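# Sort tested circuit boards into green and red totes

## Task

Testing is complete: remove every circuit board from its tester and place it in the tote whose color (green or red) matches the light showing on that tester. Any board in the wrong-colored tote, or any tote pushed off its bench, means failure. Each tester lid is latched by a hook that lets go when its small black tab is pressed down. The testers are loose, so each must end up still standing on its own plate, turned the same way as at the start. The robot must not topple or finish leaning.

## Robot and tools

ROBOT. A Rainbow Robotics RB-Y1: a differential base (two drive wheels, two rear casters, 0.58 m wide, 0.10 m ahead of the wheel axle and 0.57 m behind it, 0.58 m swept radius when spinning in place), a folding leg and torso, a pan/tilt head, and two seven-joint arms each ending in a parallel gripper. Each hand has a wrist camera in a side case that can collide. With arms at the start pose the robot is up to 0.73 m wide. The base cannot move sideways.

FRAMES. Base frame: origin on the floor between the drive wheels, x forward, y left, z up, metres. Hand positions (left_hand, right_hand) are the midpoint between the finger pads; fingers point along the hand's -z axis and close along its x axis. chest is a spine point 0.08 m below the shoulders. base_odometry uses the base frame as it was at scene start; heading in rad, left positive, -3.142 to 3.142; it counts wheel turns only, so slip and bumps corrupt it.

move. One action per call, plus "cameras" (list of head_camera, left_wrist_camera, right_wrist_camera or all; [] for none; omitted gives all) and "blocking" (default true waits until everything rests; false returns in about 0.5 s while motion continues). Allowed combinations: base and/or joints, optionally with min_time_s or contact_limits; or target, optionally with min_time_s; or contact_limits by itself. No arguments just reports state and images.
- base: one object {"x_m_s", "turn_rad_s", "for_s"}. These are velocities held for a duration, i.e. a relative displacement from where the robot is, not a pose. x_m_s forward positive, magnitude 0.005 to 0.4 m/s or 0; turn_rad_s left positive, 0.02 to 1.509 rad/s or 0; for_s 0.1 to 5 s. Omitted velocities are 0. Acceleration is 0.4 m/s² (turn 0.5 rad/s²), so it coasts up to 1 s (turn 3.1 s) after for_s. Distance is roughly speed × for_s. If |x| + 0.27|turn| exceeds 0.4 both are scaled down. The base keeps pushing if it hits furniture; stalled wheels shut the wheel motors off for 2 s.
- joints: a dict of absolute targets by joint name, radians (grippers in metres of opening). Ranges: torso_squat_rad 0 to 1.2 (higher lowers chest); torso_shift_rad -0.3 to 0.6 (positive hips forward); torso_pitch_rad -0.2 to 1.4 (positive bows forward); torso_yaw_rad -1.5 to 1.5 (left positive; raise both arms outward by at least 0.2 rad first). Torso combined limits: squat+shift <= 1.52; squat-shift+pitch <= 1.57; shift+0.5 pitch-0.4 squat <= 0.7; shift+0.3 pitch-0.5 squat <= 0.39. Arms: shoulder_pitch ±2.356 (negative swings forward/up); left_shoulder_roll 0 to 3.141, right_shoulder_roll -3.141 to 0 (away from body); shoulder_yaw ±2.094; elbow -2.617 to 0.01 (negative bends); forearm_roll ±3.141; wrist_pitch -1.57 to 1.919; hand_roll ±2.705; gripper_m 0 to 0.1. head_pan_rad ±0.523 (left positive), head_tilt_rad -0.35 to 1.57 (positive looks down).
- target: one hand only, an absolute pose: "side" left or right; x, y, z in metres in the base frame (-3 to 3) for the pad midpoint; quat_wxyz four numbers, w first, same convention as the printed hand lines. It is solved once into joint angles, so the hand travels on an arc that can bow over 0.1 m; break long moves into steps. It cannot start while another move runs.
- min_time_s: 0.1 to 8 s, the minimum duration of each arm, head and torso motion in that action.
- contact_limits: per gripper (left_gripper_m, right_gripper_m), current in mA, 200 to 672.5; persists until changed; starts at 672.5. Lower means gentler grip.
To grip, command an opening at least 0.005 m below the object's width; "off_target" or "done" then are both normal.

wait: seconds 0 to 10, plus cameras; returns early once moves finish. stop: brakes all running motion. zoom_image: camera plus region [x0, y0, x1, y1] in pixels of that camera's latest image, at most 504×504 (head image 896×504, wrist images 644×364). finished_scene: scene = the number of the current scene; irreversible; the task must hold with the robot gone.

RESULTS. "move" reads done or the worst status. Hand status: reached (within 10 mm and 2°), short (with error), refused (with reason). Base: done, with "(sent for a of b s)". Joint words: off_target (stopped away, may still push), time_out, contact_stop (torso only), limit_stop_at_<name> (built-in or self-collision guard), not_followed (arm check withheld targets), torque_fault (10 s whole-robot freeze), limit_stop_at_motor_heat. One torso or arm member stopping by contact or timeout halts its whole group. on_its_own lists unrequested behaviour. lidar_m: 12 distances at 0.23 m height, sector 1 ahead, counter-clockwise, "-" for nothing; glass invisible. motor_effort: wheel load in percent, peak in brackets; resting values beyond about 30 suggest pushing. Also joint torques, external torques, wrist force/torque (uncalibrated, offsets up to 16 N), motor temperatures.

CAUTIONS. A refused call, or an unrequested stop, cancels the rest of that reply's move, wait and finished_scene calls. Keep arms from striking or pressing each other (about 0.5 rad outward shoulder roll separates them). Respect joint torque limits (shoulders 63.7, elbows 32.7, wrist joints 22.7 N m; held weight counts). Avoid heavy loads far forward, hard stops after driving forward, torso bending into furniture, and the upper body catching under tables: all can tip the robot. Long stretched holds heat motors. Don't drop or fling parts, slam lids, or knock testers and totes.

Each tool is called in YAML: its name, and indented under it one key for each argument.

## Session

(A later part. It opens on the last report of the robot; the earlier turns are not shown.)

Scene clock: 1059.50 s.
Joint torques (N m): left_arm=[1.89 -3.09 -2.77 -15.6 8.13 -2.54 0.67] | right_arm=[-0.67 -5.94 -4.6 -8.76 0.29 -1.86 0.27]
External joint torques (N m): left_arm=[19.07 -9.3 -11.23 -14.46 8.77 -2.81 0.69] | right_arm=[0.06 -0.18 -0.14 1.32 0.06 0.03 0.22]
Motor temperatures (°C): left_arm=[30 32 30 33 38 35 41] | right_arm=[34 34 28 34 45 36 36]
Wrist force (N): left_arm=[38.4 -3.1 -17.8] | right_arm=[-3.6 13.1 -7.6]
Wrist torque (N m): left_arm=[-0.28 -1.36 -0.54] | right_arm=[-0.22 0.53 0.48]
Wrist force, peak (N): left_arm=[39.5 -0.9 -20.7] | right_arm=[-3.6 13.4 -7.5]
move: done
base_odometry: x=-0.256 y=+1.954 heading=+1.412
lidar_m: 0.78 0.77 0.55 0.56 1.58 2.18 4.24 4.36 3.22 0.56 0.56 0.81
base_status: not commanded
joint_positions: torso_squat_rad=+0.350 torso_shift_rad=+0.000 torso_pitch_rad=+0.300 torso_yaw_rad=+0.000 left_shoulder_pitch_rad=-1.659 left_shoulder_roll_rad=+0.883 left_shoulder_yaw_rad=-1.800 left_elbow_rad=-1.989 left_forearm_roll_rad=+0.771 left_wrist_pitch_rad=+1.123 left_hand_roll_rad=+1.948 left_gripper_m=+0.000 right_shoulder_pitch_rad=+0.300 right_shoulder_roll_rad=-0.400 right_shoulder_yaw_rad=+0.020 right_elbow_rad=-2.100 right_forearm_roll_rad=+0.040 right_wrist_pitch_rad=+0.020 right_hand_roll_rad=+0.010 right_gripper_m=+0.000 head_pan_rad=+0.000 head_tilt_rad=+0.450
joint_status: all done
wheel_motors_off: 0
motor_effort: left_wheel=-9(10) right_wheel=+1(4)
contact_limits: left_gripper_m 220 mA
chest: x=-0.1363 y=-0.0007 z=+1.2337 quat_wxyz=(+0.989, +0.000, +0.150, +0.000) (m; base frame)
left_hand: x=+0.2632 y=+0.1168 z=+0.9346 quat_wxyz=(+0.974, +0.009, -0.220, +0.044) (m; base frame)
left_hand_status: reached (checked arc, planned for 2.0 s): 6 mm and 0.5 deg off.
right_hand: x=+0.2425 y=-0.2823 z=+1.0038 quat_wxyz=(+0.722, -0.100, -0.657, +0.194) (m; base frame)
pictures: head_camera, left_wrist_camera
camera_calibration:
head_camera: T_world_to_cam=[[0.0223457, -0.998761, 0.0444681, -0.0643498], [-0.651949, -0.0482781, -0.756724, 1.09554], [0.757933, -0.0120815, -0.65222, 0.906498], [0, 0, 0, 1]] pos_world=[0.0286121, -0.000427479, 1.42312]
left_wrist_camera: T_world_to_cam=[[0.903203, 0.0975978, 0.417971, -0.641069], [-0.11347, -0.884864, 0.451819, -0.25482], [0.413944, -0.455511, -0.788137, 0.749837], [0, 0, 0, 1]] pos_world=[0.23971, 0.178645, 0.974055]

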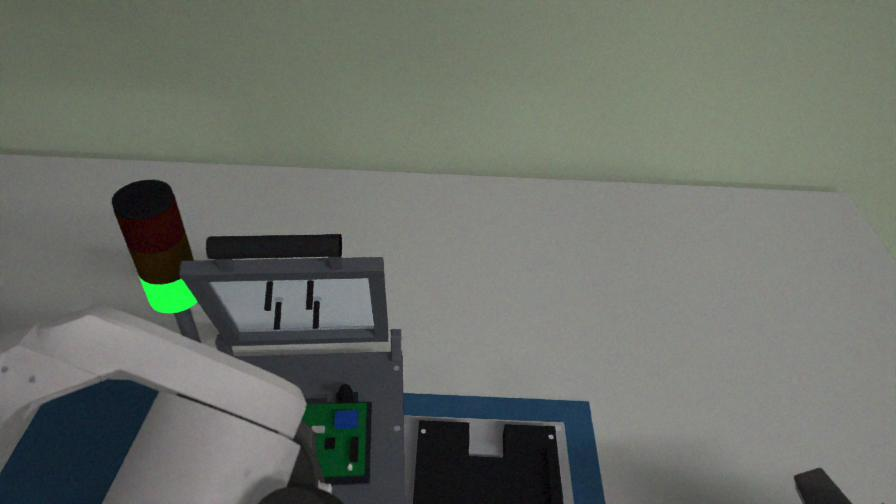

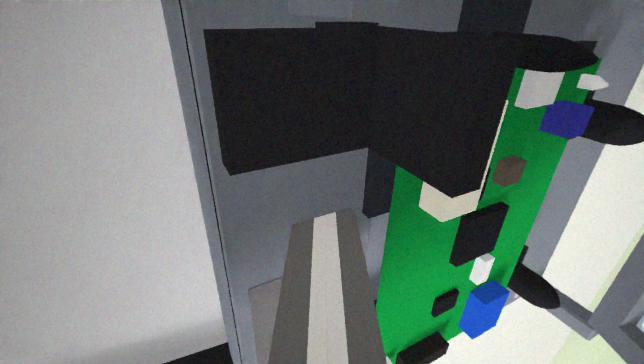

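move:
  target: {"side":"left","x":0.268,"y":0.117,"z":0.937,"quat_wxyz":[0.9754,0.0094,-0.2162,0.0426]}
  cameras: []

move:
  target: {"side":"left","x":0.26,"y":0.12,"z":1.02,"quat_wxyz":[0.9754,0.0094,-0.2162,0.0426]}
  cameras: []

move:
  joints: {"head_tilt_rad":0.75}
  cameras: []

move:
  target: {"side":"left","x":0.15,"y":0.33,"z":1.06,"quat_wxyz":[0.9754,0.0094,-0.2162,0.0426]}

Scene clock: 1069.13 s.
Joint torques (N m): left_arm=[-15.17 4.2 6.9 -1.69 -0.02 -0.1 0.2] | right_arm=[-0.79 -5.75 -4.71 -8.87 0.13 -1.89 0.36]
External joint torques (N m): left_arm=[2.2 -2.07 -1.65 -0.72 0.61 -0.35 0.23] | right_arm=[-0.06 0.01 -0.24 1.21 -0.1 0 0.31]
Motor temperatures (°C): left_arm=[30 31 30 33 39 35 41] | right_arm=[34 34 28 34 45 36 36]
Wrist force (N): left_arm=[-4.3 1.0 -9.2] | right_arm=[-3.2 13.0 -7.5]
Wrist torque (N m): left_arm=[-0.17 -0.64 -0.23] | right_arm=[-0.21 0.57 0.47]
Wrist force, peak (N): left_arm=[38.8 -3.2 -18.2] | right_arm=[-3.7 13.3 -7.4]
move: done
base_odometry: x=-0.256 y=+1.954 heading=+1.412
lidar_m: 0.78 0.76 0.55 0.56 1.58 2.19 4.24 4.37 3.23 0.57 0.56 0.81
base_status: not commanded
joint_positions: torso_squat_rad=+0.350 torso_shift_rad=+0.000 torso_pitch_rad=+0.300 torso_yaw_rad=+0.000 left_shoulder_pitch_rad=-1.670 left_shoulder_roll_rad=+0.886 left_shoulder_yaw_rad=-1.796 left_elbow_rad=-1.972 left_forearm_roll_rad=+0.798 left_wrist_pitch_rad=+1.110 left_hand_roll_rad=+1.921 left_gripper_m=+0.000 right_shoulder_pitch_rad=+0.300 right_shoulder_roll_rad=-0.400 right_shoulder_yaw_rad=+0.020 right_elbow_rad=-2.100 right_forearm_roll_rad=+0.040 right_wrist_pitch_rad=+0.020 right_hand_roll_rad=+0.010 right_gripper_m=+0.000 head_pan_rad=+0.000 head_tilt_rad=+0.450
joint_status: all done
wheel_motors_off: 0
motor_effort: left_wheel=-5(10) right_wheel=+2(3)
contact_limits: left_gripper_m 220 mA
chest: x=-0.1366 y=-0.0007 z=+1.2337 quat_wxyz=(+0.989, +0.000, +0.149, +0.000) (m; base frame)
left_hand: x=+0.2682 y=+0.1170 z=+0.9376 quat_wxyz=(+0.975, +0.009, -0.217, +0.043) (m; base frame)
left_hand_status: reached (checked arc, planned for 0.1 s): 1 mm and 0.1 deg off.
right_hand: x=+0.2423 y=-0.2823 z=+1.0039 quat_wxyz=(+0.722, -0.100, -0.657, +0.194) (m; base frame)
pictures: none
No camera images: "cameras" was empty.

Scene clock: 1070.10 s.
Joint torques (N m): left_arm=[-14.95 5.72 8.46 0.14 -0.64 0.23 0.01] | right_arm=[-0.97 -5.74 -4.63 -8.79 0.24 -1.86 0.3]
External joint torques (N m): left_arm=[1.75 -0.19 -0.46 0.01 0.04 0.03 0.03] | right_arm=[-0.23 0.02 -0.17 1.29 0.01 0.03 0.25]
Motor temperatures (°C): left_arm=[30 31 30 33 39 35 41] | right_arm=[34 34 28 34 45 36 36]
Wrist force (N): left_arm=[-5.1 1.2 -9.1] | right_arm=[-3.2 13.3 -7.2]
Wrist torque (N m): left_arm=[-0.15 -0.58 -0.21] | right_arm=[-0.24 0.56 0.47]
Wrist force, peak (N): left_arm=[-5.5 1.2 -10.0] | right_arm=[-3.2 13.3 -7.8]
move: done
base_odometry: x=-0.256 y=+1.954 heading=+1.412
lidar_m: 0.78 0.77 0.56 0.56 1.59 2.18 4.24 4.37 3.23 0.57 0.56 0.81
base_status: not commanded
joint_positions: torso_squat_rad=+0.350 torso_shift_rad=+0.000 torso_pitch_rad=+0.300 torso_yaw_rad=+0.000 left_shoulder_pitch_rad=-1.837 left_shoulder_roll_rad=+1.031 left_shoulder_yaw_rad=-1.710 left_elbow_rad=-2.155 left_forearm_roll_rad=+1.005 left_wrist_pitch_rad=+1.203 left_hand_roll_rad=+1.859 left_gripper_m=+0.000 right_shoulder_pitch_rad=+0.300 right_shoulder_roll_rad=-0.400 right_shoulder_yaw_rad=+0.020 right_elbow_rad=-2.100 right_forearm_roll_rad=+0.040 right_wrist_pitch_rad=+0.020 right_hand_roll_rad=+0.010 right_gripper_m=+0.000 head_pan_rad=+0.000 head_tilt_rad=+0.450
joint_status: all done
wheel_motors_off: 0
motor_effort: left_wheel=-5(6) right_wheel=+3(4)
contact_limits: left_gripper_m 220 mA
chest: x=-0.1366 y=-0.0007 z=+1.2337 quat_wxyz=(+0.989, +0.000, +0.149, +0.000) (m; base frame)
left_hand: x=+0.2601 y=+0.1199 z=+1.0201 quat_wxyz=(+0.975, +0.009, -0.216, +0.043) (m; base frame)
left_hand_status: reached (checked arc, planned for 0.5 s): 0 mm and 0.0 deg off.
right_hand: x=+0.2422 y=-0.2823 z=+1.0039 quat_wxyz=(+0.722, -0.100, -0.657, +0.194) (m; base frame)
pictures: none
No camera images: "cameras" was empty.

Scene clock: 1070.93 s.
Joint torques (N m): left_arm=[-14.79 5.8 8.62 -0.03 -0.54 0.23 0.04] | right_arm=[-0.81 -5.64 -4.71 -8.84 0.29 -1.89 0.24]
External joint torques (N m): left_arm=[1.91 -0.11 -0.3 -0.16 0.14 0.03 0.06] | right_arm=[-0.08 0.12 -0.24 1.25 0.05 0 0.19]
Motor temperatures (°C): left_arm=[30 31 30 33 39 35 41] | right_arm=[34 34 28 34 45 36 36]
Wrist force (N): left_arm=[-4.6 1.2 -9.1] | right_arm=[-3.3 13.1 -7.5]
Wrist torque (N m): left_arm=[-0.15 -0.54 -0.20] | right_arm=[-0.23 0.56 0.48]
Wrist force, peak (N): left_arm=[-4.8 1.3 -9.2] | right_arm=[-3.4 13.2 -7.7]
move: done
base_odometry: x=-0.256 y=+1.954 heading=+1.412
lidar_m: 0.78 0.78 0.56 0.55 1.59 2.19 4.24 4.36 3.23 0.57 0.55 0.80
base_status: not commanded
joint_positions: torso_squat_rad=+0.350 torso_shift_rad=+0.000 torso_pitch_rad=+0.300 torso_yaw_rad=+0.000 left_shoulder_pitch_rad=-1.837 left_shoulder_roll_rad=+1.031 left_shoulder_yaw_rad=-1.710 left_elbow_rad=-2.155 left_forearm_roll_rad=+1.005 left_wrist_pitch_rad=+1.203 left_hand_roll_rad=+1.859 left_gripper_m=+0.000 right_shoulder_pitch_rad=+0.300 right_shoulder_roll_rad=-0.400 right_shoulder_yaw_rad=+0.020 right_elbow_rad=-2.100 right_forearm_roll_rad=+0.040 right_wrist_pitch_rad=+0.020 right_hand_roll_rad=+0.010 right_gripper_m=+0.000 head_pan_rad=+0.000 head_tilt_rad=+0.750
joint_status: all done
wheel_motors_off: 0
motor_effort: left_wheel=-5(6) right_wheel=+2(4)
contact_limits: left_gripper_m 220 mA
chest: x=-0.1366 y=-0.0007 z=+1.2337 quat_wxyz=(+0.989, +0.000, +0.149, +0.000) (m; base frame)
left_hand: x=+0.2601 y=+0.1199 z=+1.0201 quat_wxyz=(+0.975, +0.009, -0.216, +0.043) (m; base frame)
right_hand: x=+0.2422 y=-0.2823 z=+1.0039 quat_wxyz=(+0.722, -0.100, -0.657, +0.194) (m; base frame)
pictures: none
No camera images: "cameras" was empty.

Scene clock: 1072.67 s.
Joint torques (N m): left_arm=[-4.08 3.27 6.42 -0.15 -0.56 -0.34 0.37] | right_arm=[-0.89 -5.92 -4.12 -8.91 0.23 -1.9 0.29]
External joint torques (N m): left_arm=[0.88 0.06 -0.52 0.16 0.02 -0.08 0.39] | right_arm=[-0.15 -0.16 0.35 1.17 -0.01 -0.01 0.24]
Motor temperatures (°C): left_arm=[30 31 30 33 39 35 41] | right_arm=[34 34 28 34 45 36 36]
Wrist force (N): left_arm=[-4.8 0.9 -9.2] | right_arm=[-3.2 13.0 -7.7]
Wrist torque (N m): left_arm=[-0.13 -0.61 -0.18] | right_arm=[-0.22 0.59 0.46]
Wrist force, peak (N): left_arm=[-5.9 0.6 -9.2] | right_arm=[-3.0 13.4 -7.6]
move: done
base_odometry: x=-0.256 y=+1.954 heading=+1.412
lidar_m: 0.78 0.78 0.56 0.55 1.58 2.20 4.24 4.37 3.23 0.57 0.55 0.81
base_status: not commanded
joint_positions: torso_squat_rad=+0.350 torso_shift_rad=+0.000 torso_pitch_rad=+0.300 torso_yaw_rad=+0.000 left_shoulder_pitch_rad=-1.769 left_shoulder_roll_rad=+2.088 left_shoulder_yaw_rad=-1.894 left_elbow_rad=-2.616 left_forearm_roll_rad=+0.936 left_wrist_pitch_rad=+0.905 left_hand_roll_rad=+1.302 left_gripper_m=+0.000 right_shoulder_pitch_rad=+0.300 right_shoulder_roll_rad=-0.400 right_shoulder_yaw_rad=+0.020 right_elbow_rad=-2.100 right_forearm_roll_rad=+0.040 right_wrist_pitch_rad=+0.020 right_hand_roll_rad=+0.010 right_gripper_m=+0.000 head_pan_rad=+0.000 head_tilt_rad=+0.750
joint_status: all done
wheel_motors_off: 0
motor_effort: left_wheel=-4(6) right_wheel=+5(5)
contact_limits: left_gripper_m 220 mA
chest: x=-0.1366 y=-0.0007 z=+1.2337 quat_wxyz=(+0.989, +0.000, +0.149, +0.000) (m; base frame)
left_hand: x=+0.1505 y=+0.3300 z=+1.0600 quat_wxyz=(+0.975, +0.011, -0.217, +0.043) (m; base frame)
left_hand_status: reached (checked arc, planned for 1.4 s): 1 mm and 0.2 deg off.
right_hand: x=+0.2422 y=-0.2823 z=+1.0039 quat_wxyz=(+0.722, -0.100, -0.657, +0.194) (m; base frame)
pictures: head_camera, left_wrist_camera, right_wrist_camera
camera_calibration:
head_camera: T_world_to_cam=[[0.0348523, -0.99875, 0.0358232, -0.0513306], [-0.846264, -0.0485608, -0.530547, 0.763571], [0.531623, -0.0118251, -0.846898, 1.17013], [0, 0, 0, 1]] pos_world=[0.0259011, -0.000349832, 1.39793]
left_wrist_camera: T_world_to_cam=[[0.905604, 0.0957383, 0.413178, -0.607225], [-0.111167, -0.886549, 0.44908, -0.132482], [0.409297, -0.45262, -0.792219, 0.996508], [0, 0, 0, 1]] pos_world=[0.12731, 0.391722, 1.09984]
right_wrist_camera: T_world_to_cam=[[-0.0481871, -0.391345, -0.918981, 0.826225], [-0.570027, 0.766288, -0.296432, 0.685193], [0.820212, 0.50956, -0.260002, 0.277864], [0, 0, 0, 1]] pos_world=[0.202484, -0.343305, 1.03464]

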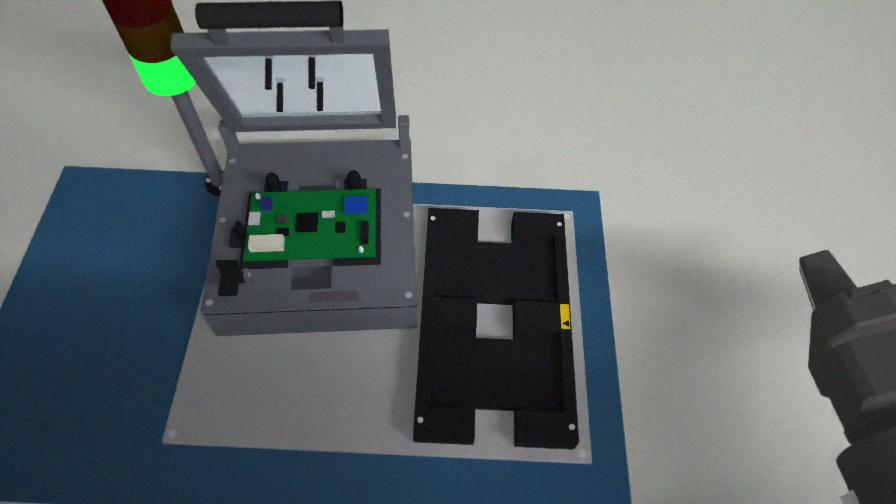

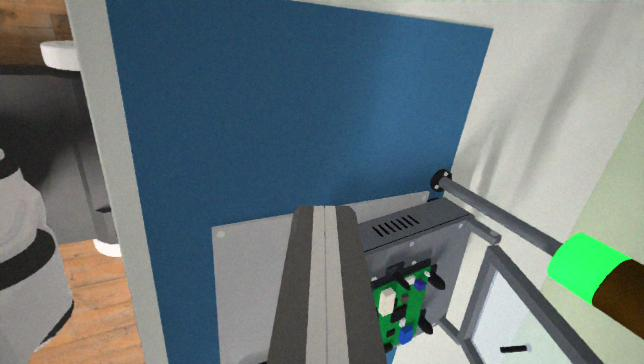

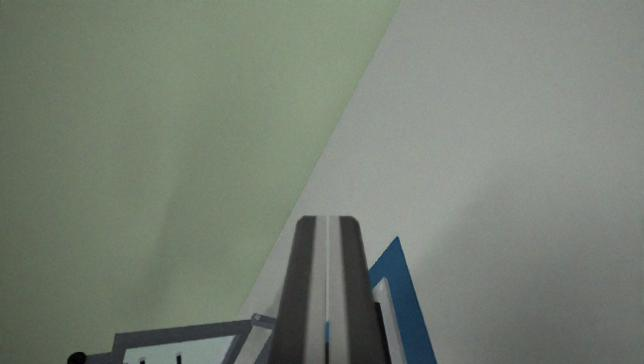

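move:
  base: {"x_m_s":-0.1,"for_s":0.8}
  cameras: []

move:
  target: {"side":"left","x":0.32,"y":0.12,"z":1.0,"quat_wxyz":[0.9754,0.0094,-0.2162,0.0426]}
  cameras: []

move:
  target: {"side":"left","x":0.358,"y":0.108,"z":0.95,"quat_wxyz":[0.9754,0.0094,-0.2162,0.0426]}

zoom_image:
  camera: "left_wrist_camera"
  region: [200, 100, 440, 300]

Scene clock: 1090.13 s.
Joint torques (N m): left_arm=[-4.04 3.24 6.33 -0.06 -0.48 -0.4 0.37] | right_arm=[-0.95 -5.65 -4.39 -8.86 0.22 -1.88 0.23]
External joint torques (N m): left_arm=[0.93 0.04 -0.61 0.25 0.11 -0.14 0.4] | right_arm=[-0.21 0.11 0.07 1.23 -0.01 0.01 0.18]
Motor temperatures (°C): left_arm=[29 31 30 33 38 35 41] | right_arm=[34 34 28 34 45 36 36]
Wrist force (N): left_arm=[-4.7 0.8 -9.1] | right_arm=[-3.1 13.0 -7.2]
Wrist torque (N m): left_arm=[-0.11 -0.58 -0.20] | right_arm=[-0.24 0.58 0.47]
Wrist force, peak (N): left_arm=[-4.9 0.8 -9.5] | right_arm=[-3.8 13.3 -7.6]
move: done
base_odometry: x=-0.269 y=+1.875 heading=+1.413
lidar_m: 0.86 0.77 0.58 0.87 1.58 2.18 4.17 4.33 3.23 0.97 0.56 0.81
base_status: done (sent for 0.8 of 0.8 s)
joint_positions: torso_squat_rad=+0.350 torso_shift_rad=+0.000 torso_pitch_rad=+0.300 torso_yaw_rad=+0.000 left_shoulder_pitch_rad=-1.769 left_shoulder_roll_rad=+2.088 left_shoulder_yaw_rad=-1.894 left_elbow_rad=-2.616 left_forearm_roll_rad=+0.936 left_wrist_pitch_rad=+0.905 left_hand_roll_rad=+1.302 left_gripper_m=+0.000 right_shoulder_pitch_rad=+0.300 right_shoulder_roll_rad=-0.400 right_shoulder_yaw_rad=+0.020 right_elbow_rad=-2.100 right_forearm_roll_rad=+0.040 right_wrist_pitch_rad=+0.020 right_hand_roll_rad=+0.010 right_gripper_m=+0.000 head_pan_rad=+0.000 head_tilt_rad=+0.750
joint_status: not commanded
wheel_motors_off: 0
motor_effort: left_wheel=+5(23) right_wheel=-3(20)
contact_limits: left_gripper_m 220 mA
chest: x=-0.1367 y=-0.0007 z=+1.2337 quat_wxyz=(+0.989, +0.000, +0.149, +0.000) (m; base frame)
left_hand: x=+0.1505 y=+0.3300 z=+1.0600 quat_wxyz=(+0.975, +0.011, -0.217, +0.043) (m; base frame)
right_hand: x=+0.2422 y=-0.2823 z=+1.0040 quat_wxyz=(+0.722, -0.100, -0.657, +0.194) (m; base frame)
pictures: none
No camera images: "cameras" was empty.

Scene clock: 1092.13 s.
Joint torques (N m): left_arm=[-17.95 6.41 9.56 1.59 -0.4 0.19 0.05] | right_arm=[-0.72 -5.94 -4.39 -8.84 0.21 -1.89 0.26]
External joint torques (N m): left_arm=[0.99 -0.27 0.26 0.63 0.26 0.13 0.07] | right_arm=[0.02 -0.18 0.07 1.25 -0.02 0 0.21]
Motor temperatures (°C): left_arm=[29 31 30 33 38 35 41] | right_arm=[34 34 28 34 45 36 36]
Wrist force (N): left_arm=[-4.8 0.9 -9.1] | right_arm=[-3.4 13.0 -7.0]
Wrist torque (N m): left_arm=[-0.10 -0.59 -0.22] | right_arm=[-0.22 0.56 0.48]
Wrist force, peak (N): left_arm=[-6.2 0.9 -9.2] | right_arm=[-3.3 13.4 -7.6]
move: done
base_odometry: x=-0.269 y=+1.875 heading=+1.413
lidar_m: 0.86 0.76 0.58 0.87 1.58 2.19 4.17 4.33 3.22 0.96 0.56 0.81
base_status: not commanded
joint_positions: torso_squat_rad=+0.350 torso_shift_rad=+0.000 torso_pitch_rad=+0.300 torso_yaw_rad=+0.000 left_shoulder_pitch_rad=-1.832 left_shoulder_roll_rad=+0.952 left_shoulder_yaw_rad=-1.757 left_elbow_rad=-1.871 left_forearm_roll_rad=+1.061 left_wrist_pitch_rad=+1.055 left_hand_roll_rad=+1.694 left_gripper_m=+0.000 right_shoulder_pitch_rad=+0.300 right_shoulder_roll_rad=-0.400 right_shoulder_yaw_rad=+0.020 right_elbow_rad=-2.100 right_forearm_roll_rad=+0.040 right_wrist_pitch_rad=+0.020 right_hand_roll_rad=+0.010 right_gripper_m=+0.000 head_pan_rad=+0.000 head_tilt_rad=+0.750
joint_status: all done
wheel_motors_off: 0
motor_effort: left_wheel=+7(8) right_wheel=-6(7)
contact_limits: left_gripper_m 220 mA
chest: x=-0.1366 y=-0.0007 z=+1.2337 quat_wxyz=(+0.989, +0.000, +0.149, +0.000) (m; base frame)
left_hand: x=+0.3195 y=+0.1200 z=+1.0004 quat_wxyz=(+0.975, +0.009, -0.217, +0.043) (m; base frame)
left_hand_status: reached (checked arc, planned for 1.5 s): 1 mm and 0.2 deg off.
right_hand: x=+0.2422 y=-0.2823 z=+1.0039 quat_wxyz=(+0.722, -0.100, -0.657, +0.194) (m; base frame)
pictures: none
No camera images: "cameras" was empty.

Scene clock: 1093.17 s.
Joint torques (N m): left_arm=[-12.98 2.67 6.51 0.07 0.67 -1.58 0.02] | right_arm=[-0.54 -5.42 -4.62 -8.83 0.25 -1.91 0.33]
External joint torques (N m): left_arm=[7.76 -4.58 -2.46 -1.12 1.3 -1.56 0.05] | right_arm=[0.21 0.34 -0.16 1.26 0.01 -0.02 0.28]
Motor temperatures (°C): left_arm=[29 31 30 33 38 35 41] | right_arm=[34 34 28 34 45 36 36]
Wrist force (N): left_arm=[1.2 7.9 12.9] | right_arm=[-3.3 13.3 -7.3]
Wrist torque (N m): left_arm=[0.08 -0.80 -0.23] | right_arm=[-0.25 0.58 0.48]
Wrist force, peak (N): left_arm=[2.1 8.9 15.6] | right_arm=[-3.4 13.4 -7.7]
move: done
base_odometry: x=-0.269 y=+1.875 heading=+1.413
lidar_m: 0.85 0.77 0.58 0.87 1.58 2.19 4.16 4.32 3.22 0.96 0.56 0.81
base_status: not commanded
joint_positions: torso_squat_rad=+0.350 torso_shift_rad=+0.000 torso_pitch_rad=+0.299 torso_yaw_rad=+0.000 left_shoulder_pitch_rad=-1.738 left_shoulder_roll_rad=+0.788 left_shoulder_yaw_rad=-1.771 left_elbow_rad=-1.568 left_forearm_roll_rad=+1.057 left_wrist_pitch_rad=+0.948 left_hand_roll_rad=+1.594 left_gripper_m=+0.000 right_shoulder_pitch_rad=+0.300 right_shoulder_roll_rad=-0.400 right_shoulder_yaw_rad=+0.020 right_elbow_rad=-2.100 right_forearm_roll_rad=+0.040 right_wrist_pitch_rad=+0.020 right_hand_roll_rad=+0.010 right_gripper_m=+0.000 head_pan_rad=+0.000 head_tilt_rad=+0.750
joint_status: all done
wheel_motors_off: 0
motor_effort: left_wheel=+6(8) right_wheel=-6(9)
contact_limits: left_gripper_m 220 mA
chest: x=-0.1370 y=-0.0007 z=+1.2337 quat_wxyz=(+0.989, +0.000, +0.149, +0.000) (m; base frame)
left_hand: x=+0.3587 y=+0.1082 z=+0.9516 quat_wxyz=(+0.975, +0.009, -0.218, +0.043) (m; base frame)
left_hand_status: reached (checked arc, planned for 0.6 s): 2 mm and 0.2 deg off.
right_hand: x=+0.2420 y=-0.2823 z=+1.0042 quat_wxyz=(+0.721, -0.100, -0.657, +0.194) (m; base frame)
pictures: head_camera, left_wrist_camera, right_wrist_camera
camera_calibration:
head_camera: T_world_to_cam=[[0.0348983, -0.99875, 0.0357844, -0.051287], [-0.845887, -0.0485874, -0.531145, 0.764045], [0.53222, -0.0117335, -0.846525, 1.17001], [0, 0, 0, 1]] pos_world=[0.0253838, -0.000371554, 1.3981]
left_wrist_camera: T_world_to_cam=[[0.905062, 0.0957236, 0.414368, -0.730648], [-0.112756, -0.885458, 0.450833, -0.258448], [0.410061, -0.454754, -0.7906, 0.723452], [0, 0, 0, 1]] pos_world=[0.335481, 0.170088, 0.991236]
right_wrist_camera: T_world_to_cam=[[-0.047492, -0.391289, -0.919042, 0.826409], [-0.569871, 0.766264, -0.296794, 0.685464], [0.82036, 0.50964, -0.259376, 0.277465], [0, 0, 0, 1]] pos_world=[0.202253, -0.343289, 1.03491]

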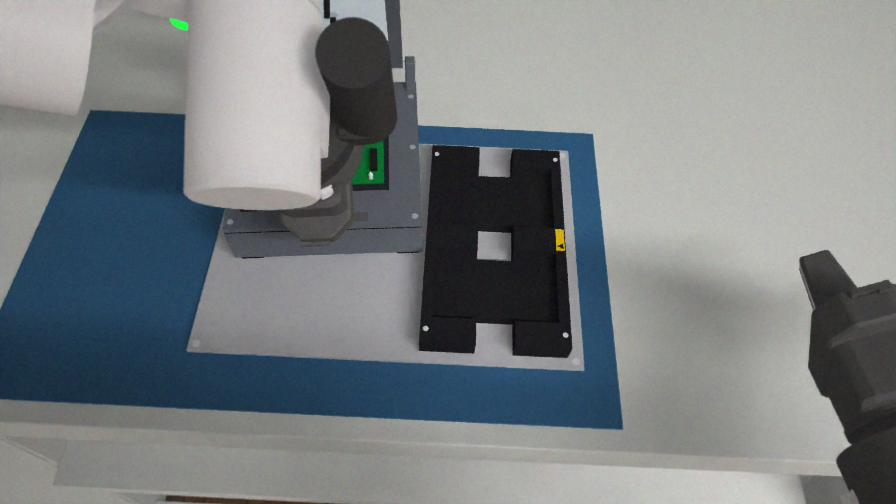

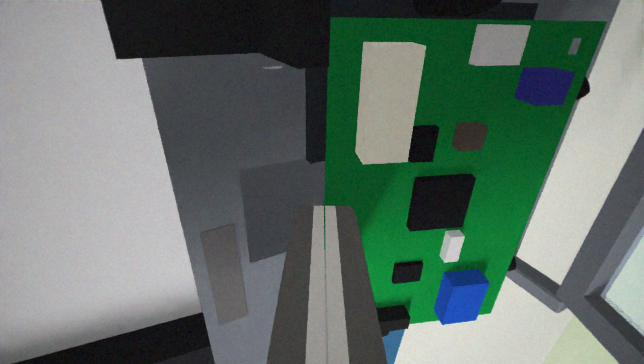

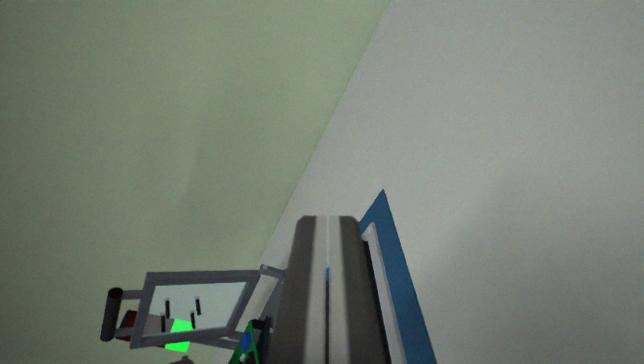

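Scaled by 2.100 from the camera's 644x364 image, which has a finer 920x520 frame.

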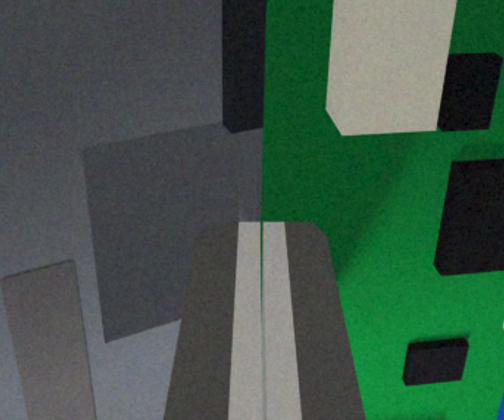

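move:
  target: {"side":"left","x":0.354,"y":0.108,"z":0.968,"quat_wxyz":[0.9754,0.0094,-0.2162,0.0426]}
  cameras: []

move:
  target: {"side":"left","x":0.336,"y":0.106,"z":0.953,"quat_wxyz":[0.9754,0.0094,-0.2162,0.0426]}
  cameras: []

move:
  target: {"side":"left","x":0.340,"y":0.106,"z":0.933,"quat_wxyz":[0.9754,0.0094,-0.2162,0.0426]}
  cameras: ["left_wrist_camera"]

zoom_image:
  camera: "left_wrist_camera"
  region: [200, 100, 440, 300]

Scene clock: 1100.73 s.
Joint torques (N m): left_arm=[-19.02 7.3 9.2 0.88 -0.28 -0.07 0.11] | right_arm=[-0.75 -5.88 -4.55 -8.72 0.21 -1.87 0.27]
External joint torques (N m): left_arm=[1.52 0.09 0.05 -0.35 0.35 -0.06 0.13] | right_arm=[-0.02 -0.13 -0.08 1.37 -0.03 0.02 0.22]
Motor temperatures (°C): left_arm=[29 31 30 33 38 35 41] | right_arm=[34 34 28 34 45 36 36]
Wrist force (N): left_arm=[-4.5 1.0 -9.2] | right_arm=[-3.3 13.2 -7.4]
Wrist torque (N m): left_arm=[-0.14 -0.57 -0.20] | right_arm=[-0.23 0.57 0.47]
Wrist force, peak (N): left_arm=[1.3 7.8 13.0] | right_arm=[-3.8 13.4 -7.6]
move: done
base_odometry: x=-0.269 y=+1.875 heading=+1.413
lidar_m: 0.85 0.77 0.58 0.87 1.59 2.19 4.17 4.32 3.22 0.97 0.56 0.81
base_status: not commanded
joint_positions: torso_squat_rad=+0.350 torso_shift_rad=+0.000 torso_pitch_rad=+0.300 torso_yaw_rad=+0.000 left_shoulder_pitch_rad=-1.770 left_shoulder_roll_rad=+0.821 left_shoulder_yaw_rad=-1.760 left_elbow_rad=-1.623 left_forearm_roll_rad=+1.082 left_wrist_pitch_rad=+0.977 left_hand_roll_rad=+1.595 left_gripper_m=+0.000 right_shoulder_pitch_rad=+0.300 right_shoulder_roll_rad=-0.400 right_shoulder_yaw_rad=+0.020 right_elbow_rad=-2.100 right_forearm_roll_rad=+0.040 right_wrist_pitch_rad=+0.020 right_hand_roll_rad=+0.010 right_gripper_m=+0.000 head_pan_rad=+0.000 head_tilt_rad=+0.750
joint_status: all done
wheel_motors_off: 0
motor_effort: left_wheel=+7(9) right_wheel=-5(8)
contact_limits: left_gripper_m 220 mA
chest: x=-0.1366 y=-0.0007 z=+1.2337 quat_wxyz=(+0.989, +0.000, +0.149, +0.000) (m; base frame)
left_hand: x=+0.3543 y=+0.1079 z=+0.9677 quat_wxyz=(+0.975, +0.009, -0.216, +0.043) (m; base frame)
left_hand_status: reached (checked arc, planned for 0.3 s): 0 mm and 0.0 deg off.
right_hand: x=+0.2422 y=-0.2823 z=+1.0039 quat_wxyz=(+0.722, -0.100, -0.657, +0.194) (m; base frame)
pictures: none
No camera images: "cameras" was empty.

Scene clock: 1101.37 s.
Joint torques (N m): left_arm=[-18.71 6.51 8.55 0.93 -0.4 0.13 -0.1] | right_arm=[-1.03 -5.74 -4.51 -8.89 0.28 -1.91 0.28]
External joint torques (N m): left_arm=[1.26 -0.49 -0.5 0.13 0.22 0.09 -0.08] | right_arm=[-0.29 0.02 -0.04 1.19 0.05 -0.02 0.23]
Motor temperatures (°C): left_arm=[30 31 30 33 38 35 41] | right_arm=[34 34 28 34 45 36 36]
Wrist force (N): left_arm=[-4.8 1.0 -9.3] | right_arm=[-3.4 13.4 -7.7]
Wrist torque (N m): left_arm=[-0.15 -0.59 -0.23] | right_arm=[-0.24 0.56 0.48]
Wrist force, peak (N): left_arm=[-6.0 1.3 -9.6] | right_arm=[-3.4 13.4 -7.7]
move: done
base_odometry: x=-0.269 y=+1.875 heading=+1.413
lidar_m: 0.86 0.76 0.58 0.87 1.59 2.20 4.16 4.32 3.23 0.96 0.56 0.81
base_status: not commanded
joint_positions: torso_squat_rad=+0.350 torso_shift_rad=+0.000 torso_pitch_rad=+0.300 torso_yaw_rad=+0.000 left_shoulder_pitch_rad=-1.746 left_shoulder_roll_rad=+0.817 left_shoulder_yaw_rad=-1.776 left_elbow_rad=-1.680 left_forearm_roll_rad=+1.020 left_wrist_pitch_rad=+0.985 left_hand_roll_rad=+1.674 left_gripper_m=+0.000 right_shoulder_pitch_rad=+0.300 right_shoulder_roll_rad=-0.400 right_shoulder_yaw_rad=+0.020 right_elbow_rad=-2.100 right_forearm_roll_rad=+0.040 right_wrist_pitch_rad=+0.020 right_hand_roll_rad=+0.010 right_gripper_m=+0.000 head_pan_rad=+0.000 head_tilt_rad=+0.750
joint_status: all done
wheel_motors_off: 0
motor_effort: left_wheel=+7(8) right_wheel=-6(8)
contact_limits: left_gripper_m 220 mA
chest: x=-0.1366 y=-0.0007 z=+1.2337 quat_wxyz=(+0.989, +0.000, +0.149, +0.000) (m; base frame)
left_hand: x=+0.3361 y=+0.1056 z=+0.9536 quat_wxyz=(+0.976, +0.008, -0.213, +0.042) (m; base frame)
left_hand_status: reached (checked arc, planned for 0.3 s): 1 mm and 0.4 deg off.
right_hand: x=+0.2422 y=-0.2823 z=+1.0039 quat_wxyz=(+0.722, -0.100, -0.657, +0.194) (m; base frame)
pictures: none
No camera images: "cameras" was empty.

Scene clock: 1102.30 s.
Joint torques (N m): left_arm=[-1.38 -3.77 0.23 -10.57 6.48 -1.12 0.31] | right_arm=[-0.55 -5.67 -4.32 -8.76 0.11 -1.86 0.36]
External joint torques (N m): left_arm=[18.82 -10.82 -8.58 -11.35 7.11 -1.17 0.34] | right_arm=[0.19 0.09 0.14 1.32 -0.12 0.03 0.31]
Motor temperatures (°C): left_arm=[29 31 30 33 38 35 41] | right_arm=[34 34 28 34 45 36 36]
Wrist force (N): left_arm=[31.1 1.2 -5.3] | right_arm=[-3.1 13.2 -7.4]
Wrist torque (N m): left_arm=[-0.13 -1.30 -0.53] | right_arm=[-0.25 0.59 0.48]
Wrist force, peak (N): left_arm=[10.1 1.1 54.4] | right_arm=[-3.1 13.6 -7.9]
move: done
base_odometry: x=-0.269 y=+1.875 heading=+1.413
lidar_m: 0.86 0.77 0.58 0.87 1.58 2.20 4.16 4.32 3.23 0.97 0.56 0.81
base_status: not commanded
joint_positions: torso_squat_rad=+0.350 torso_shift_rad=+0.000 torso_pitch_rad=+0.300 torso_yaw_rad=+0.000 left_shoulder_pitch_rad=-1.711 left_shoulder_roll_rad=+0.780 left_shoulder_yaw_rad=-1.790 left_elbow_rad=-1.617 left_forearm_roll_rad=+0.979 left_wrist_pitch_rad=+0.955 left_hand_roll_rad=+1.684 left_gripper_m=+0.000 right_shoulder_pitch_rad=+0.300 right_shoulder_roll_rad=-0.400 right_shoulder_yaw_rad=+0.020 right_elbow_rad=-2.100 right_forearm_roll_rad=+0.040 right_wrist_pitch_rad=+0.020 right_hand_roll_rad=+0.010 right_gripper_m=+0.000 head_pan_rad=+0.000 head_tilt_rad=+0.750
joint_status: all done
wheel_motors_off: 0
motor_effort: left_wheel=-3(10) right_wheel=-12(16)
contact_limits: left_gripper_m 220 mA
chest: x=-0.1366 y=-0.0008 z=+1.2337 quat_wxyz=(+0.989, +0.000, +0.149, +0.000) (m; base frame)
left_hand: x=+0.3436 y=+0.1064 z=+0.9364 quat_wxyz=(+0.974, +0.009, -0.221, +0.044) (m; base frame)
left_hand_status: reached (checked arc, planned for 0.3 s): 5 mm and 0.5 deg off.
right_hand: x=+0.2423 y=-0.2823 z=+1.0040 quat_wxyz=(+0.722, -0.100, -0.657, +0.194) (m; base frame)
pictures: left_wrist_camera
camera_calibration:
left_wrist_camera: T_world_to_cam=[[0.902562, 0.0974008, 0.419397, -0.714597], [-0.11391, -0.885351, 0.450753, -0.254538], [0.415217, -0.454607, -0.787989, 0.712599], [0, 0, 0, 1]] pos_world=[0.320091, 0.168199, 0.975954]

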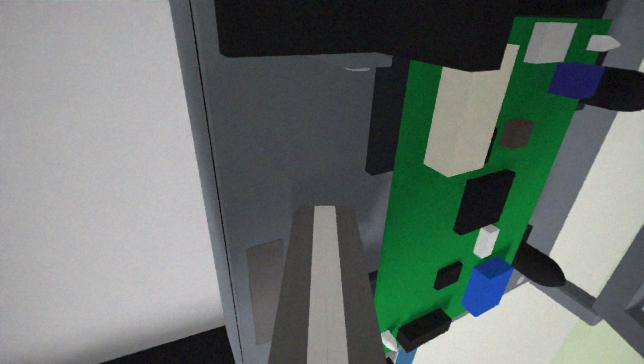

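Scaled by 2.100 from the camera's 644x364 image, which has a finer 920x520 frame.

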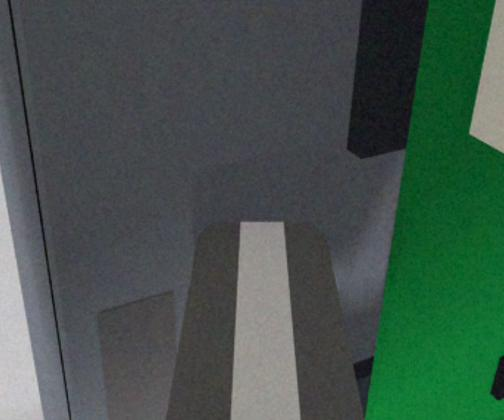

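move:
  target: {"side":"left","x":0.318,"y":0.112,"z":0.935,"quat_wxyz":[0.9754,0.0094,-0.2162,0.0426]}
  cameras: []
  min_time_s: 2

move:
  target: {"side":"left","x":0.29,"y":0.114,"z":0.935,"quat_wxyz":[0.9754,0.0094,-0.2162,0.0426]}
  cameras: ["head_camera"]
  min_time_s: 2

Scene clock: 1121.43 s.
Joint torques (N m): left_arm=[0.9 -8.49 0.02 -14.73 8.16 -2.42 0.71] | right_arm=[-0.76 -5.65 -4.4 -8.88 0.23 -1.88 0.31]
External joint torques (N m): left_arm=[20.62 -15.44 -8.88 -15.3 8.82 -2.52 0.73] | right_arm=[-0.02 0.1 0.06 1.2 0 0.01 0.26]
External joint torques when the fault began: left_arm=[33.08 -24.64 -15.05 -31.52 16.96 -3.71 1.1]
Motor temperatures (°C): left_arm=[29 31 29 34 39 35 41] | right_arm=[34 34 28 34 45 36 36]
Wrist force (N): left_arm=[38.2 3.5 -9.8] | right_arm=[-3.4 13.2 -7.5]
Wrist torque (N m): left_arm=[-0.11 -1.76 -0.57] | right_arm=[-0.25 0.56 0.46]
Wrist force, peak (N): left_arm=[80.3 2.2 -30.6] | right_arm=[-3.7 13.3 -7.7]
move: torque_fault
TORQUE FAULT: left_elbow_rad reached its load limit. The robot stopped for 10 seconds, dropped its targets and accepts commands again. The stop added 9.5 s to the call.
base_odometry: x=-0.269 y=+1.875 heading=+1.412
lidar_m: 0.86 0.76 0.57 0.87 1.59 2.19 4.16 4.33 3.22 0.97 0.56 0.81
base_status: not commanded
joint_positions: torso_squat_rad=+0.350 torso_shift_rad=+0.000 torso_pitch_rad=+0.300 torso_yaw_rad=+0.000 left_shoulder_pitch_rad=-1.720 left_shoulder_roll_rad=+0.817 left_shoulder_yaw_rad=-1.795 left_elbow_rad=-1.698 left_forearm_roll_rad=+0.938 left_wrist_pitch_rad=+0.978 left_hand_roll_rad=+1.738 left_gripper_m=+0.000 right_shoulder_pitch_rad=+0.300 right_shoulder_roll_rad=-0.400 right_shoulder_yaw_rad=+0.020 right_elbow_rad=-2.100 right_forearm_roll_rad=+0.040 right_wrist_pitch_rad=+0.020 right_hand_roll_rad=+0.010 right_gripper_m=+0.000 head_pan_rad=+0.000 head_tilt_rad=+0.750
joint_status: left_elbow_rad torque_fault (moved -0.081 of -0.123); left_forearm_roll_rad torque_fault (moved -0.041 of -0.055); left_wrist_pitch_rad torque_fault (moved +0.023 of +0.034); left_hand_roll_rad torque_fault (moved +0.054 of +0.083); the others done
wheel_motors_off: 0
on_its_own: left_elbow_rad is held at -1.702, not at your -1.740, since a torque_fault; left_forearm_roll_rad is held at +0.940, not at your +0.924, since a torque_fault; left_wrist_pitch_rad is held at +0.978, not at your +0.989, since a torque_fault; left_hand_roll_rad is held at +1.738, not at your +1.766, since a torque_fault
motor_effort: left_wheel=-5(9) right_wheel=-11(15)
contact_limits: left_gripper_m 220 mA
chest: x=-0.1364 y=-0.0007 z=+1.2337 quat_wxyz=(+0.989, +0.000, +0.149, +0.000) (m; base frame)
left_hand: x=+0.3341 y=+0.1105 z=+0.9428 quat_wxyz=(+0.973, +0.008, -0.227, +0.044) (m; base frame)
left_hand_status: short (checked arc, planned for 2.0 s): torque_fault, 18 mm and 1.3 deg off.
right_hand: x=+0.2424 y=-0.2823 z=+1.0039 quat_wxyz=(+0.722, -0.100, -0.657, +0.194) (m; base frame)
pictures: none
No camera images: "cameras" was empty.

not run: a stop that you did not command came earlier in this reply.

move:
  target: {"side":"left","x":0.346,"y":0.106,"z":0.945,"quat_wxyz":[0.9754,0.0094,-0.2162,0.0426]}
  cameras: []

move:
  target: {"side":"left","x":0.31,"y":0.12,"z":1.02,"quat_wxyz":[0.9754,0.0094,-0.2162,0.0426]}
  cameras: []

move:
  target: {"side":"left","x":0.15,"y":0.33,"z":1.06,"quat_wxyz":[0.9754,0.0094,-0.2162,0.0426]}

zoom_image:
  camera: "head_camera"
  region: [150, 50, 650, 400]

Scene clock: 1129.57 s.
Joint torques (N m): left_arm=[-19.01 -0.81 12.65 -2.59 0.18 -3.22 0.2] | right_arm=[-0.87 -5.74 -4.49 -8.8 0.18 -1.91 0.25]
External joint torques (N m): left_arm=[1.32 -7.91 3.73 -3.53 0.81 -3.26 0.22] | right_arm=[-0.13 0.02 -0.02 1.29 -0.05 -0.02 0.21]
Motor temperatures (°C): left_arm=[29 32 29 34 40 35 41] | right_arm=[34 34 28 34 45 36 36]
Wrist force (N): left_arm=[-1.3 13.2 -3.8] | right_arm=[-3.1 13.1 -7.6]
Wrist torque (N m): left_arm=[0.15 -0.67 -0.29] | right_arm=[-0.23 0.58 0.48]
Wrist force, peak (N): left_arm=[38.4 3.4 -9.6] | right_arm=[-3.5 13.3 -7.8]
move: done
base_odometry: x=-0.269 y=+1.875 heading=+1.413
lidar_m: 0.86 0.76 0.57 0.88 1.58 2.19 4.16 4.33 3.23 0.97 0.56 0.81
base_status: not commanded
joint_positions: torso_squat_rad=+0.350 torso_shift_rad=+0.000 torso_pitch_rad=+0.300 torso_yaw_rad=+0.000 left_shoulder_pitch_rad=-1.731 left_shoulder_roll_rad=+0.792 left_shoulder_yaw_rad=-1.784 left_elbow_rad=-1.617 left_forearm_roll_rad=+1.018 left_wrist_pitch_rad=+0.961 left_hand_roll_rad=+1.653 left_gripper_m=+0.000 right_shoulder_pitch_rad=+0.300 right_shoulder_roll_rad=-0.400 right_shoulder_yaw_rad=+0.020 right_elbow_rad=-2.100 right_forearm_roll_rad=+0.040 right_wrist_pitch_rad=+0.020 right_hand_roll_rad=+0.010 right_gripper_m=+0.000 head_pan_rad=+0.000 head_tilt_rad=+0.750
joint_status: all done
wheel_motors_off: 0
motor_effort: left_wheel=+7(7) right_wheel=-8(14)
contact_limits: left_gripper_m 220 mA
chest: x=-0.1366 y=-0.0006 z=+1.2337 quat_wxyz=(+0.989, +0.000, +0.149, +0.000) (m; base frame)
left_hand: x=+0.3465 y=+0.1078 z=+0.9452 quat_wxyz=(+0.975, +0.011, -0.217, +0.044) (m; base frame)
left_hand_status: reached (checked arc, planned for 0.3 s): 2 mm and 0.2 deg off.
right_hand: x=+0.2423 y=-0.2821 z=+1.0040 quat_wxyz=(+0.722, -0.100, -0.657, +0.194) (m; base frame)
pictures: none
No camera images: "cameras" was empty.

Scene clock: 1130.60 s.
Joint torques (N m): left_arm=[-17.18 6.65 9.44 1.04 -0.38 0.11 0.22] | right_arm=[-0.71 -5.64 -4.33 -8.87 0.19 -1.96 0.3]
External joint torques (N m): left_arm=[1.33 0.2 0.1 -0.07 0.29 0.03 0.24] | right_arm=[0.03 0.12 0.14 1.21 -0.04 -0.07 0.25]
Motor temperatures (°C): left_arm=[29 32 29 34 40 35 41] | right_arm=[34 34 28 34 45 36 36]
Wrist force (N): left_arm=[-4.5 2.7 -9.4] | right_arm=[-3.2 13.2 -7.4]
Wrist torque (N m): left_arm=[-0.33 -0.57 -0.22] | right_arm=[-0.25 0.59 0.47]
Wrist force, peak (N): left_arm=[-1.1 14.5 -4.8] | right_arm=[-3.3 13.4 -7.4]
move: done
base_odometry: x=-0.269 y=+1.875 heading=+1.413
lidar_m: 0.85 0.76 0.58 0.87 1.58 2.19 4.17 4.33 3.22 0.96 0.56 0.81
base_status: not commanded
joint_positions: torso_squat_rad=+0.350 torso_shift_rad=+0.000 torso_pitch_rad=+0.300 torso_yaw_rad=+0.000 left_shoulder_pitch_rad=-1.876 left_shoulder_roll_rad=+0.988 left_shoulder_yaw_rad=-1.745 left_elbow_rad=-1.937 left_forearm_roll_rad=+1.098 left_wrist_pitch_rad=+1.090 left_hand_roll_rad=+1.701 left_gripper_m=+0.000 right_shoulder_pitch_rad=+0.300 right_shoulder_roll_rad=-0.400 right_shoulder_yaw_rad=+0.020 right_elbow_rad=-2.100 right_forearm_roll_rad=+0.040 right_wrist_pitch_rad=+0.020 right_hand_roll_rad=+0.010 right_gripper_m=+0.000 head_pan_rad=+0.000 head_tilt_rad=+0.750
joint_status: all done
wheel_motors_off: 0
motor_effort: left_wheel=+7(7) right_wheel=-6(8)
contact_limits: left_gripper_m 220 mA
chest: x=-0.1366 y=-0.0007 z=+1.2337 quat_wxyz=(+0.989, +0.000, +0.149, +0.000) (m; base frame)
left_hand: x=+0.3101 y=+0.1198 z=+1.0199 quat_wxyz=(+0.975, +0.009, -0.216, +0.042) (m; base frame)
left_hand_status: reached (checked arc, planned for 0.7 s): 0 mm and 0.0 deg off.
right_hand: x=+0.2422 y=-0.2823 z=+1.0039 quat_wxyz=(+0.722, -0.100, -0.657, +0.194) (m; base frame)
pictures: none
No camera images: "cameras" was empty.

Scene clock: 1132.40 s.
Joint torques (N m): left_arm=[-4.02 2.75 6.49 -0.16 -0.4 -0.48 0.09] | right_arm=[-0.74 -5.92 -4.45 -8.82 0.22 -1.93 0.3]
External joint torques (N m): left_arm=[0.9 0.22 -0.49 0.17 0.18 -0.21 0.12] | right_arm=[-0.01 -0.15 0.02 1.26 -0.02 -0.03 0.25]
Motor temperatures (°C): left_arm=[29 32 29 34 40 35 41] | right_arm=[34 34 28 34 45 36 36]
Wrist force (N): left_arm=[-4.2 2.4 -8.9] | right_arm=[-3.4 13.0 -7.7]
Wrist torque (N m): left_arm=[-0.32 -0.52 -0.20] | right_arm=[-0.23 0.56 0.47]
Wrist force, peak (N): left_arm=[-5.3 2.7 -9.3] | right_arm=[-3.4 13.5 -7.5]
move: done
base_odometry: x=-0.269 y=+1.875 heading=+1.413
lidar_m: 0.86 0.76 0.58 0.88 1.58 2.18 4.16 4.32 3.22 0.97 0.56 0.82
base_status: not commanded
joint_positions: torso_squat_rad=+0.350 torso_shift_rad=+0.000 torso_pitch_rad=+0.300 torso_yaw_rad=+0.000 left_shoulder_pitch_rad=-1.822 left_shoulder_roll_rad=+2.094 left_shoulder_yaw_rad=-1.943 left_elbow_rad=-2.615 left_forearm_roll_rad=+0.943 left_wrist_pitch_rad=+0.910 left_hand_roll_rad=+1.289 left_gripper_m=+0.000 right_shoulder_pitch_rad=+0.300 right_shoulder_roll_rad=-0.400 right_shoulder_yaw_rad=+0.020 right_elbow_rad=-2.100 right_forearm_roll_rad=+0.040 right_wrist_pitch_rad=+0.020 right_hand_roll_rad=+0.010 right_gripper_m=+0.000 head_pan_rad=+0.000 head_tilt_rad=+0.750
joint_status: all done
wheel_motors_off: 0
motor_effort: left_wheel=+6(7) right_wheel=-6(8)
contact_limits: left_gripper_m 220 mA
chest: x=-0.1366 y=-0.0007 z=+1.2337 quat_wxyz=(+0.989, +0.000, +0.149, +0.000) (m; base frame)
left_hand: x=+0.1502 y=+0.3300 z=+1.0600 quat_wxyz=(+0.975, +0.010, -0.217, +0.043) (m; base frame)
left_hand_status: reached (checked arc, planned for 1.4 s): 0 mm and 0.0 deg off.
right_hand: x=+0.2423 y=-0.2823 z=+1.0039 quat_wxyz=(+0.722, -0.100, -0.657, +0.194) (m; base frame)
pictures: head_camera, left_wrist_camera, right_wrist_camera
camera_calibration:
head_camera: T_world_to_cam=[[0.0348631, -0.99875, 0.0358324, -0.0513359], [-0.846276, -0.0485746, -0.530525, 0.763545], [0.531602, -0.0118283, -0.846911, 1.17015], [0, 0, 0, 1]] pos_world=[0.025907, -0.000342008, 1.39793]
left_wrist_camera: T_world_to_cam=[[0.906265, 0.0948973, 0.41192, -0.60541], [-0.112104, -0.885624, 0.450669, -0.134386], [0.407574, -0.454603, -0.791972, 0.997296], [0, 0, 0, 1]] pos_world=[0.127125, 0.39181, 1.09977]
right_wrist_camera: T_world_to_cam=[[-0.048176, -0.391369, -0.918972, 0.826211], [-0.570015, 0.766286, -0.296461, 0.685234], [0.820221, 0.509545, -0.260003, 0.277853], [0, 0, 0, 1]] pos_world=[0.202496, -0.34331, 1.03465]

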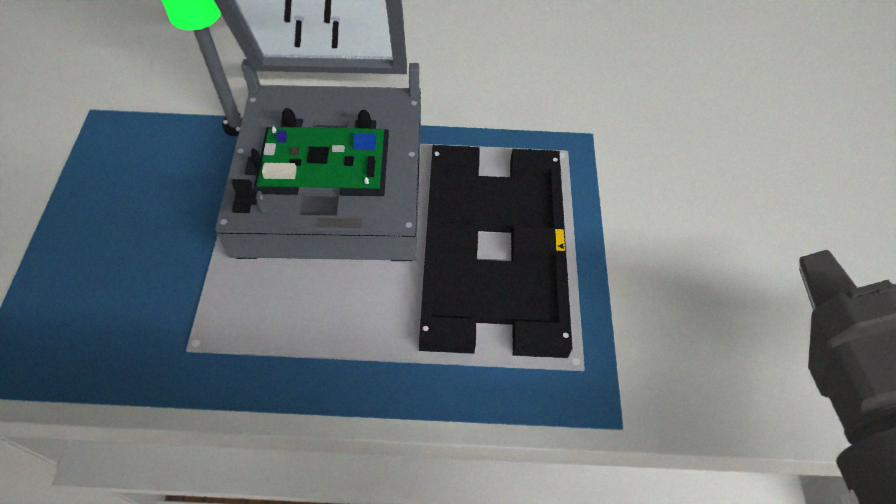

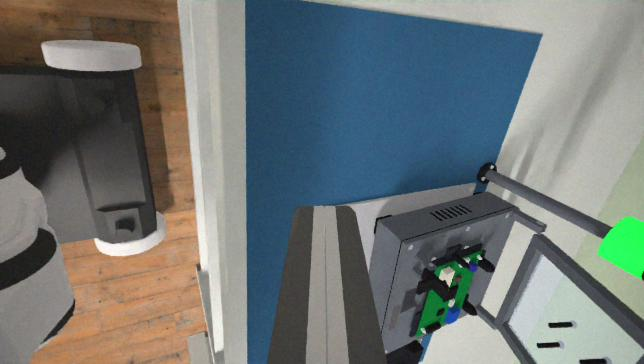

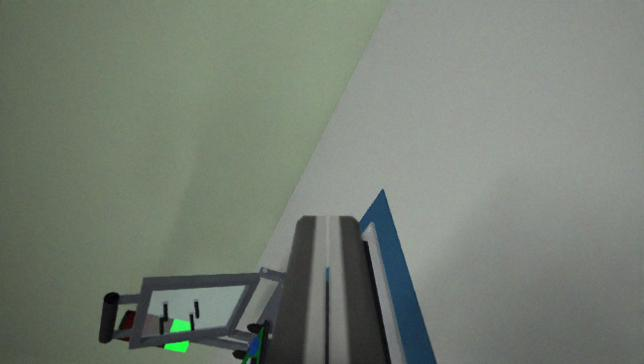

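Scaled by 1.008 from the camera's 896x504 image, which has a finer 1280x720 frame.

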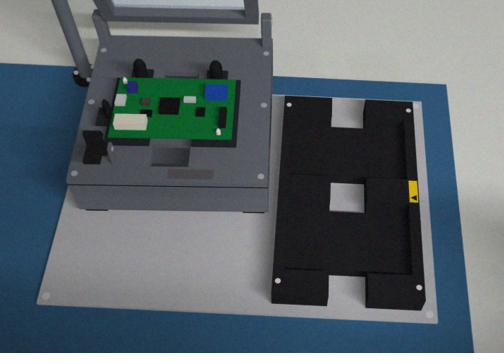

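move:
  joints: {"head_tilt_rad":0.45,"left_gripper_m":0.05}
  cameras: ["head_camera"]

zoom_image:
  camera: "head_camera"
  region: [150, 150, 510, 350]

zoom_image:
  camera: "right_wrist_camera"
  region: [50, 200, 350, 364]

Scene clock: 1160.57 s.
Joint torques (N m): left_arm=[-4.24 2.91 6.28 -0.17 -0.48 -0.47 0.22] | right_arm=[-0.68 -5.66 -4.4 -8.8 0.22 -1.92 0.32]
External joint torques (N m): left_arm=[0.67 0.38 -0.7 0.17 0.11 -0.19 0.25] | right_arm=[0.05 0.1 0.07 1.29 -0.01 -0.03 0.27]
Motor temperatures (°C): left_arm=[29 31 29 33 39 35 41] | right_arm=[34 34 28 34 45 36 36]
Wrist force (N): left_arm=[-4.3 2.3 -9.1] | right_arm=[-3.0 13.0 -7.5]
Wrist torque (N m): left_arm=[-0.30 -0.53 -0.20] | right_arm=[-0.23 0.59 0.48]
Wrist force, peak (N): left_arm=[-4.3 2.2 -9.5] | right_arm=[-3.6 13.4 -7.5]
move: done
base_odometry: x=-0.269 y=+1.875 heading=+1.413
lidar_m: 0.85 0.77 0.58 0.87 1.58 2.19 4.17 4.33 3.22 0.96 0.56 0.82
base_status: not commanded
joint_positions: torso_squat_rad=+0.350 torso_shift_rad=+0.000 torso_pitch_rad=+0.300 torso_yaw_rad=+0.000 left_shoulder_pitch_rad=-1.822 left_shoulder_roll_rad=+2.094 left_shoulder_yaw_rad=-1.943 left_elbow_rad=-2.615 left_forearm_roll_rad=+0.943 left_wrist_pitch_rad=+0.910 left_hand_roll_rad=+1.289 left_gripper_m=+0.050 right_shoulder_pitch_rad=+0.300 right_shoulder_roll_rad=-0.400 right_shoulder_yaw_rad=+0.020 right_elbow_rad=-2.100 right_forearm_roll_rad=+0.040 right_wrist_pitch_rad=+0.020 right_hand_roll_rad=+0.010 right_gripper_m=+0.000 head_pan_rad=+0.000 head_tilt_rad=+0.450
joint_status: all done
wheel_motors_off: 0
motor_effort: left_wheel=+4(7) right_wheel=-7(7)
contact_limits: left_gripper_m 220 mA
chest: x=-0.1366 y=-0.0007 z=+1.2337 quat_wxyz=(+0.989, +0.000, +0.149, +0.000) (m; base frame)
left_hand: x=+0.1502 y=+0.3300 z=+1.0600 quat_wxyz=(+0.975, +0.010, -0.217, +0.043) (m; base frame)
right_hand: x=+0.2423 y=-0.2823 z=+1.0039 quat_wxyz=(+0.722, -0.100, -0.657, +0.194) (m; base frame)
pictures: head_camera
camera_calibration:
head_camera: T_world_to_cam=[[0.0224575, -0.998756, 0.0445119, -0.0643467], [-0.651751, -0.0483874, -0.756888, 1.09558], [0.7581, -0.0120129, -0.652027, 0.906528], [0, 0, 0, 1]] pos_world=[0.0282537, -0.000364186, 1.42318]

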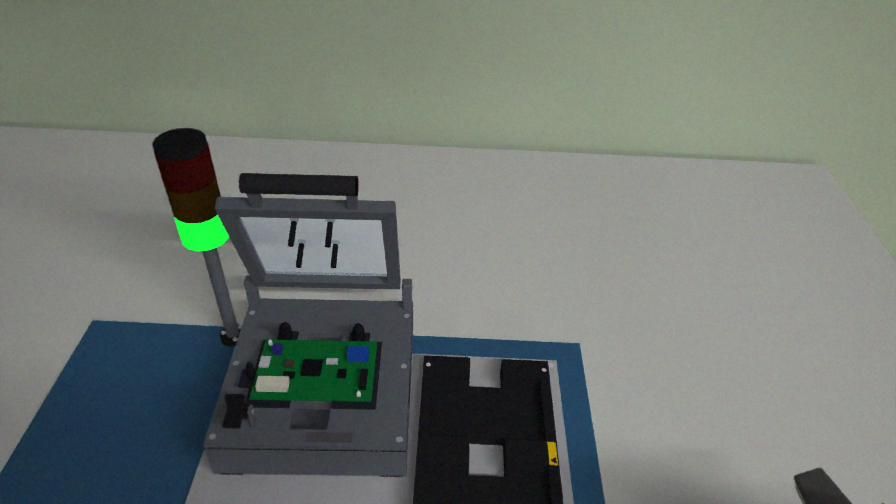

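Scaled by 1.400 from the camera's 896x504 image, which has a finer 1280x720 frame.

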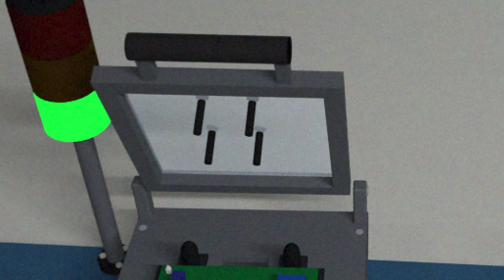

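This scene's latest camera images include none from right_wrist_camera. They are from: head_camera. right_wrist_camera's image comes with the result of a call that names it in "cameras".


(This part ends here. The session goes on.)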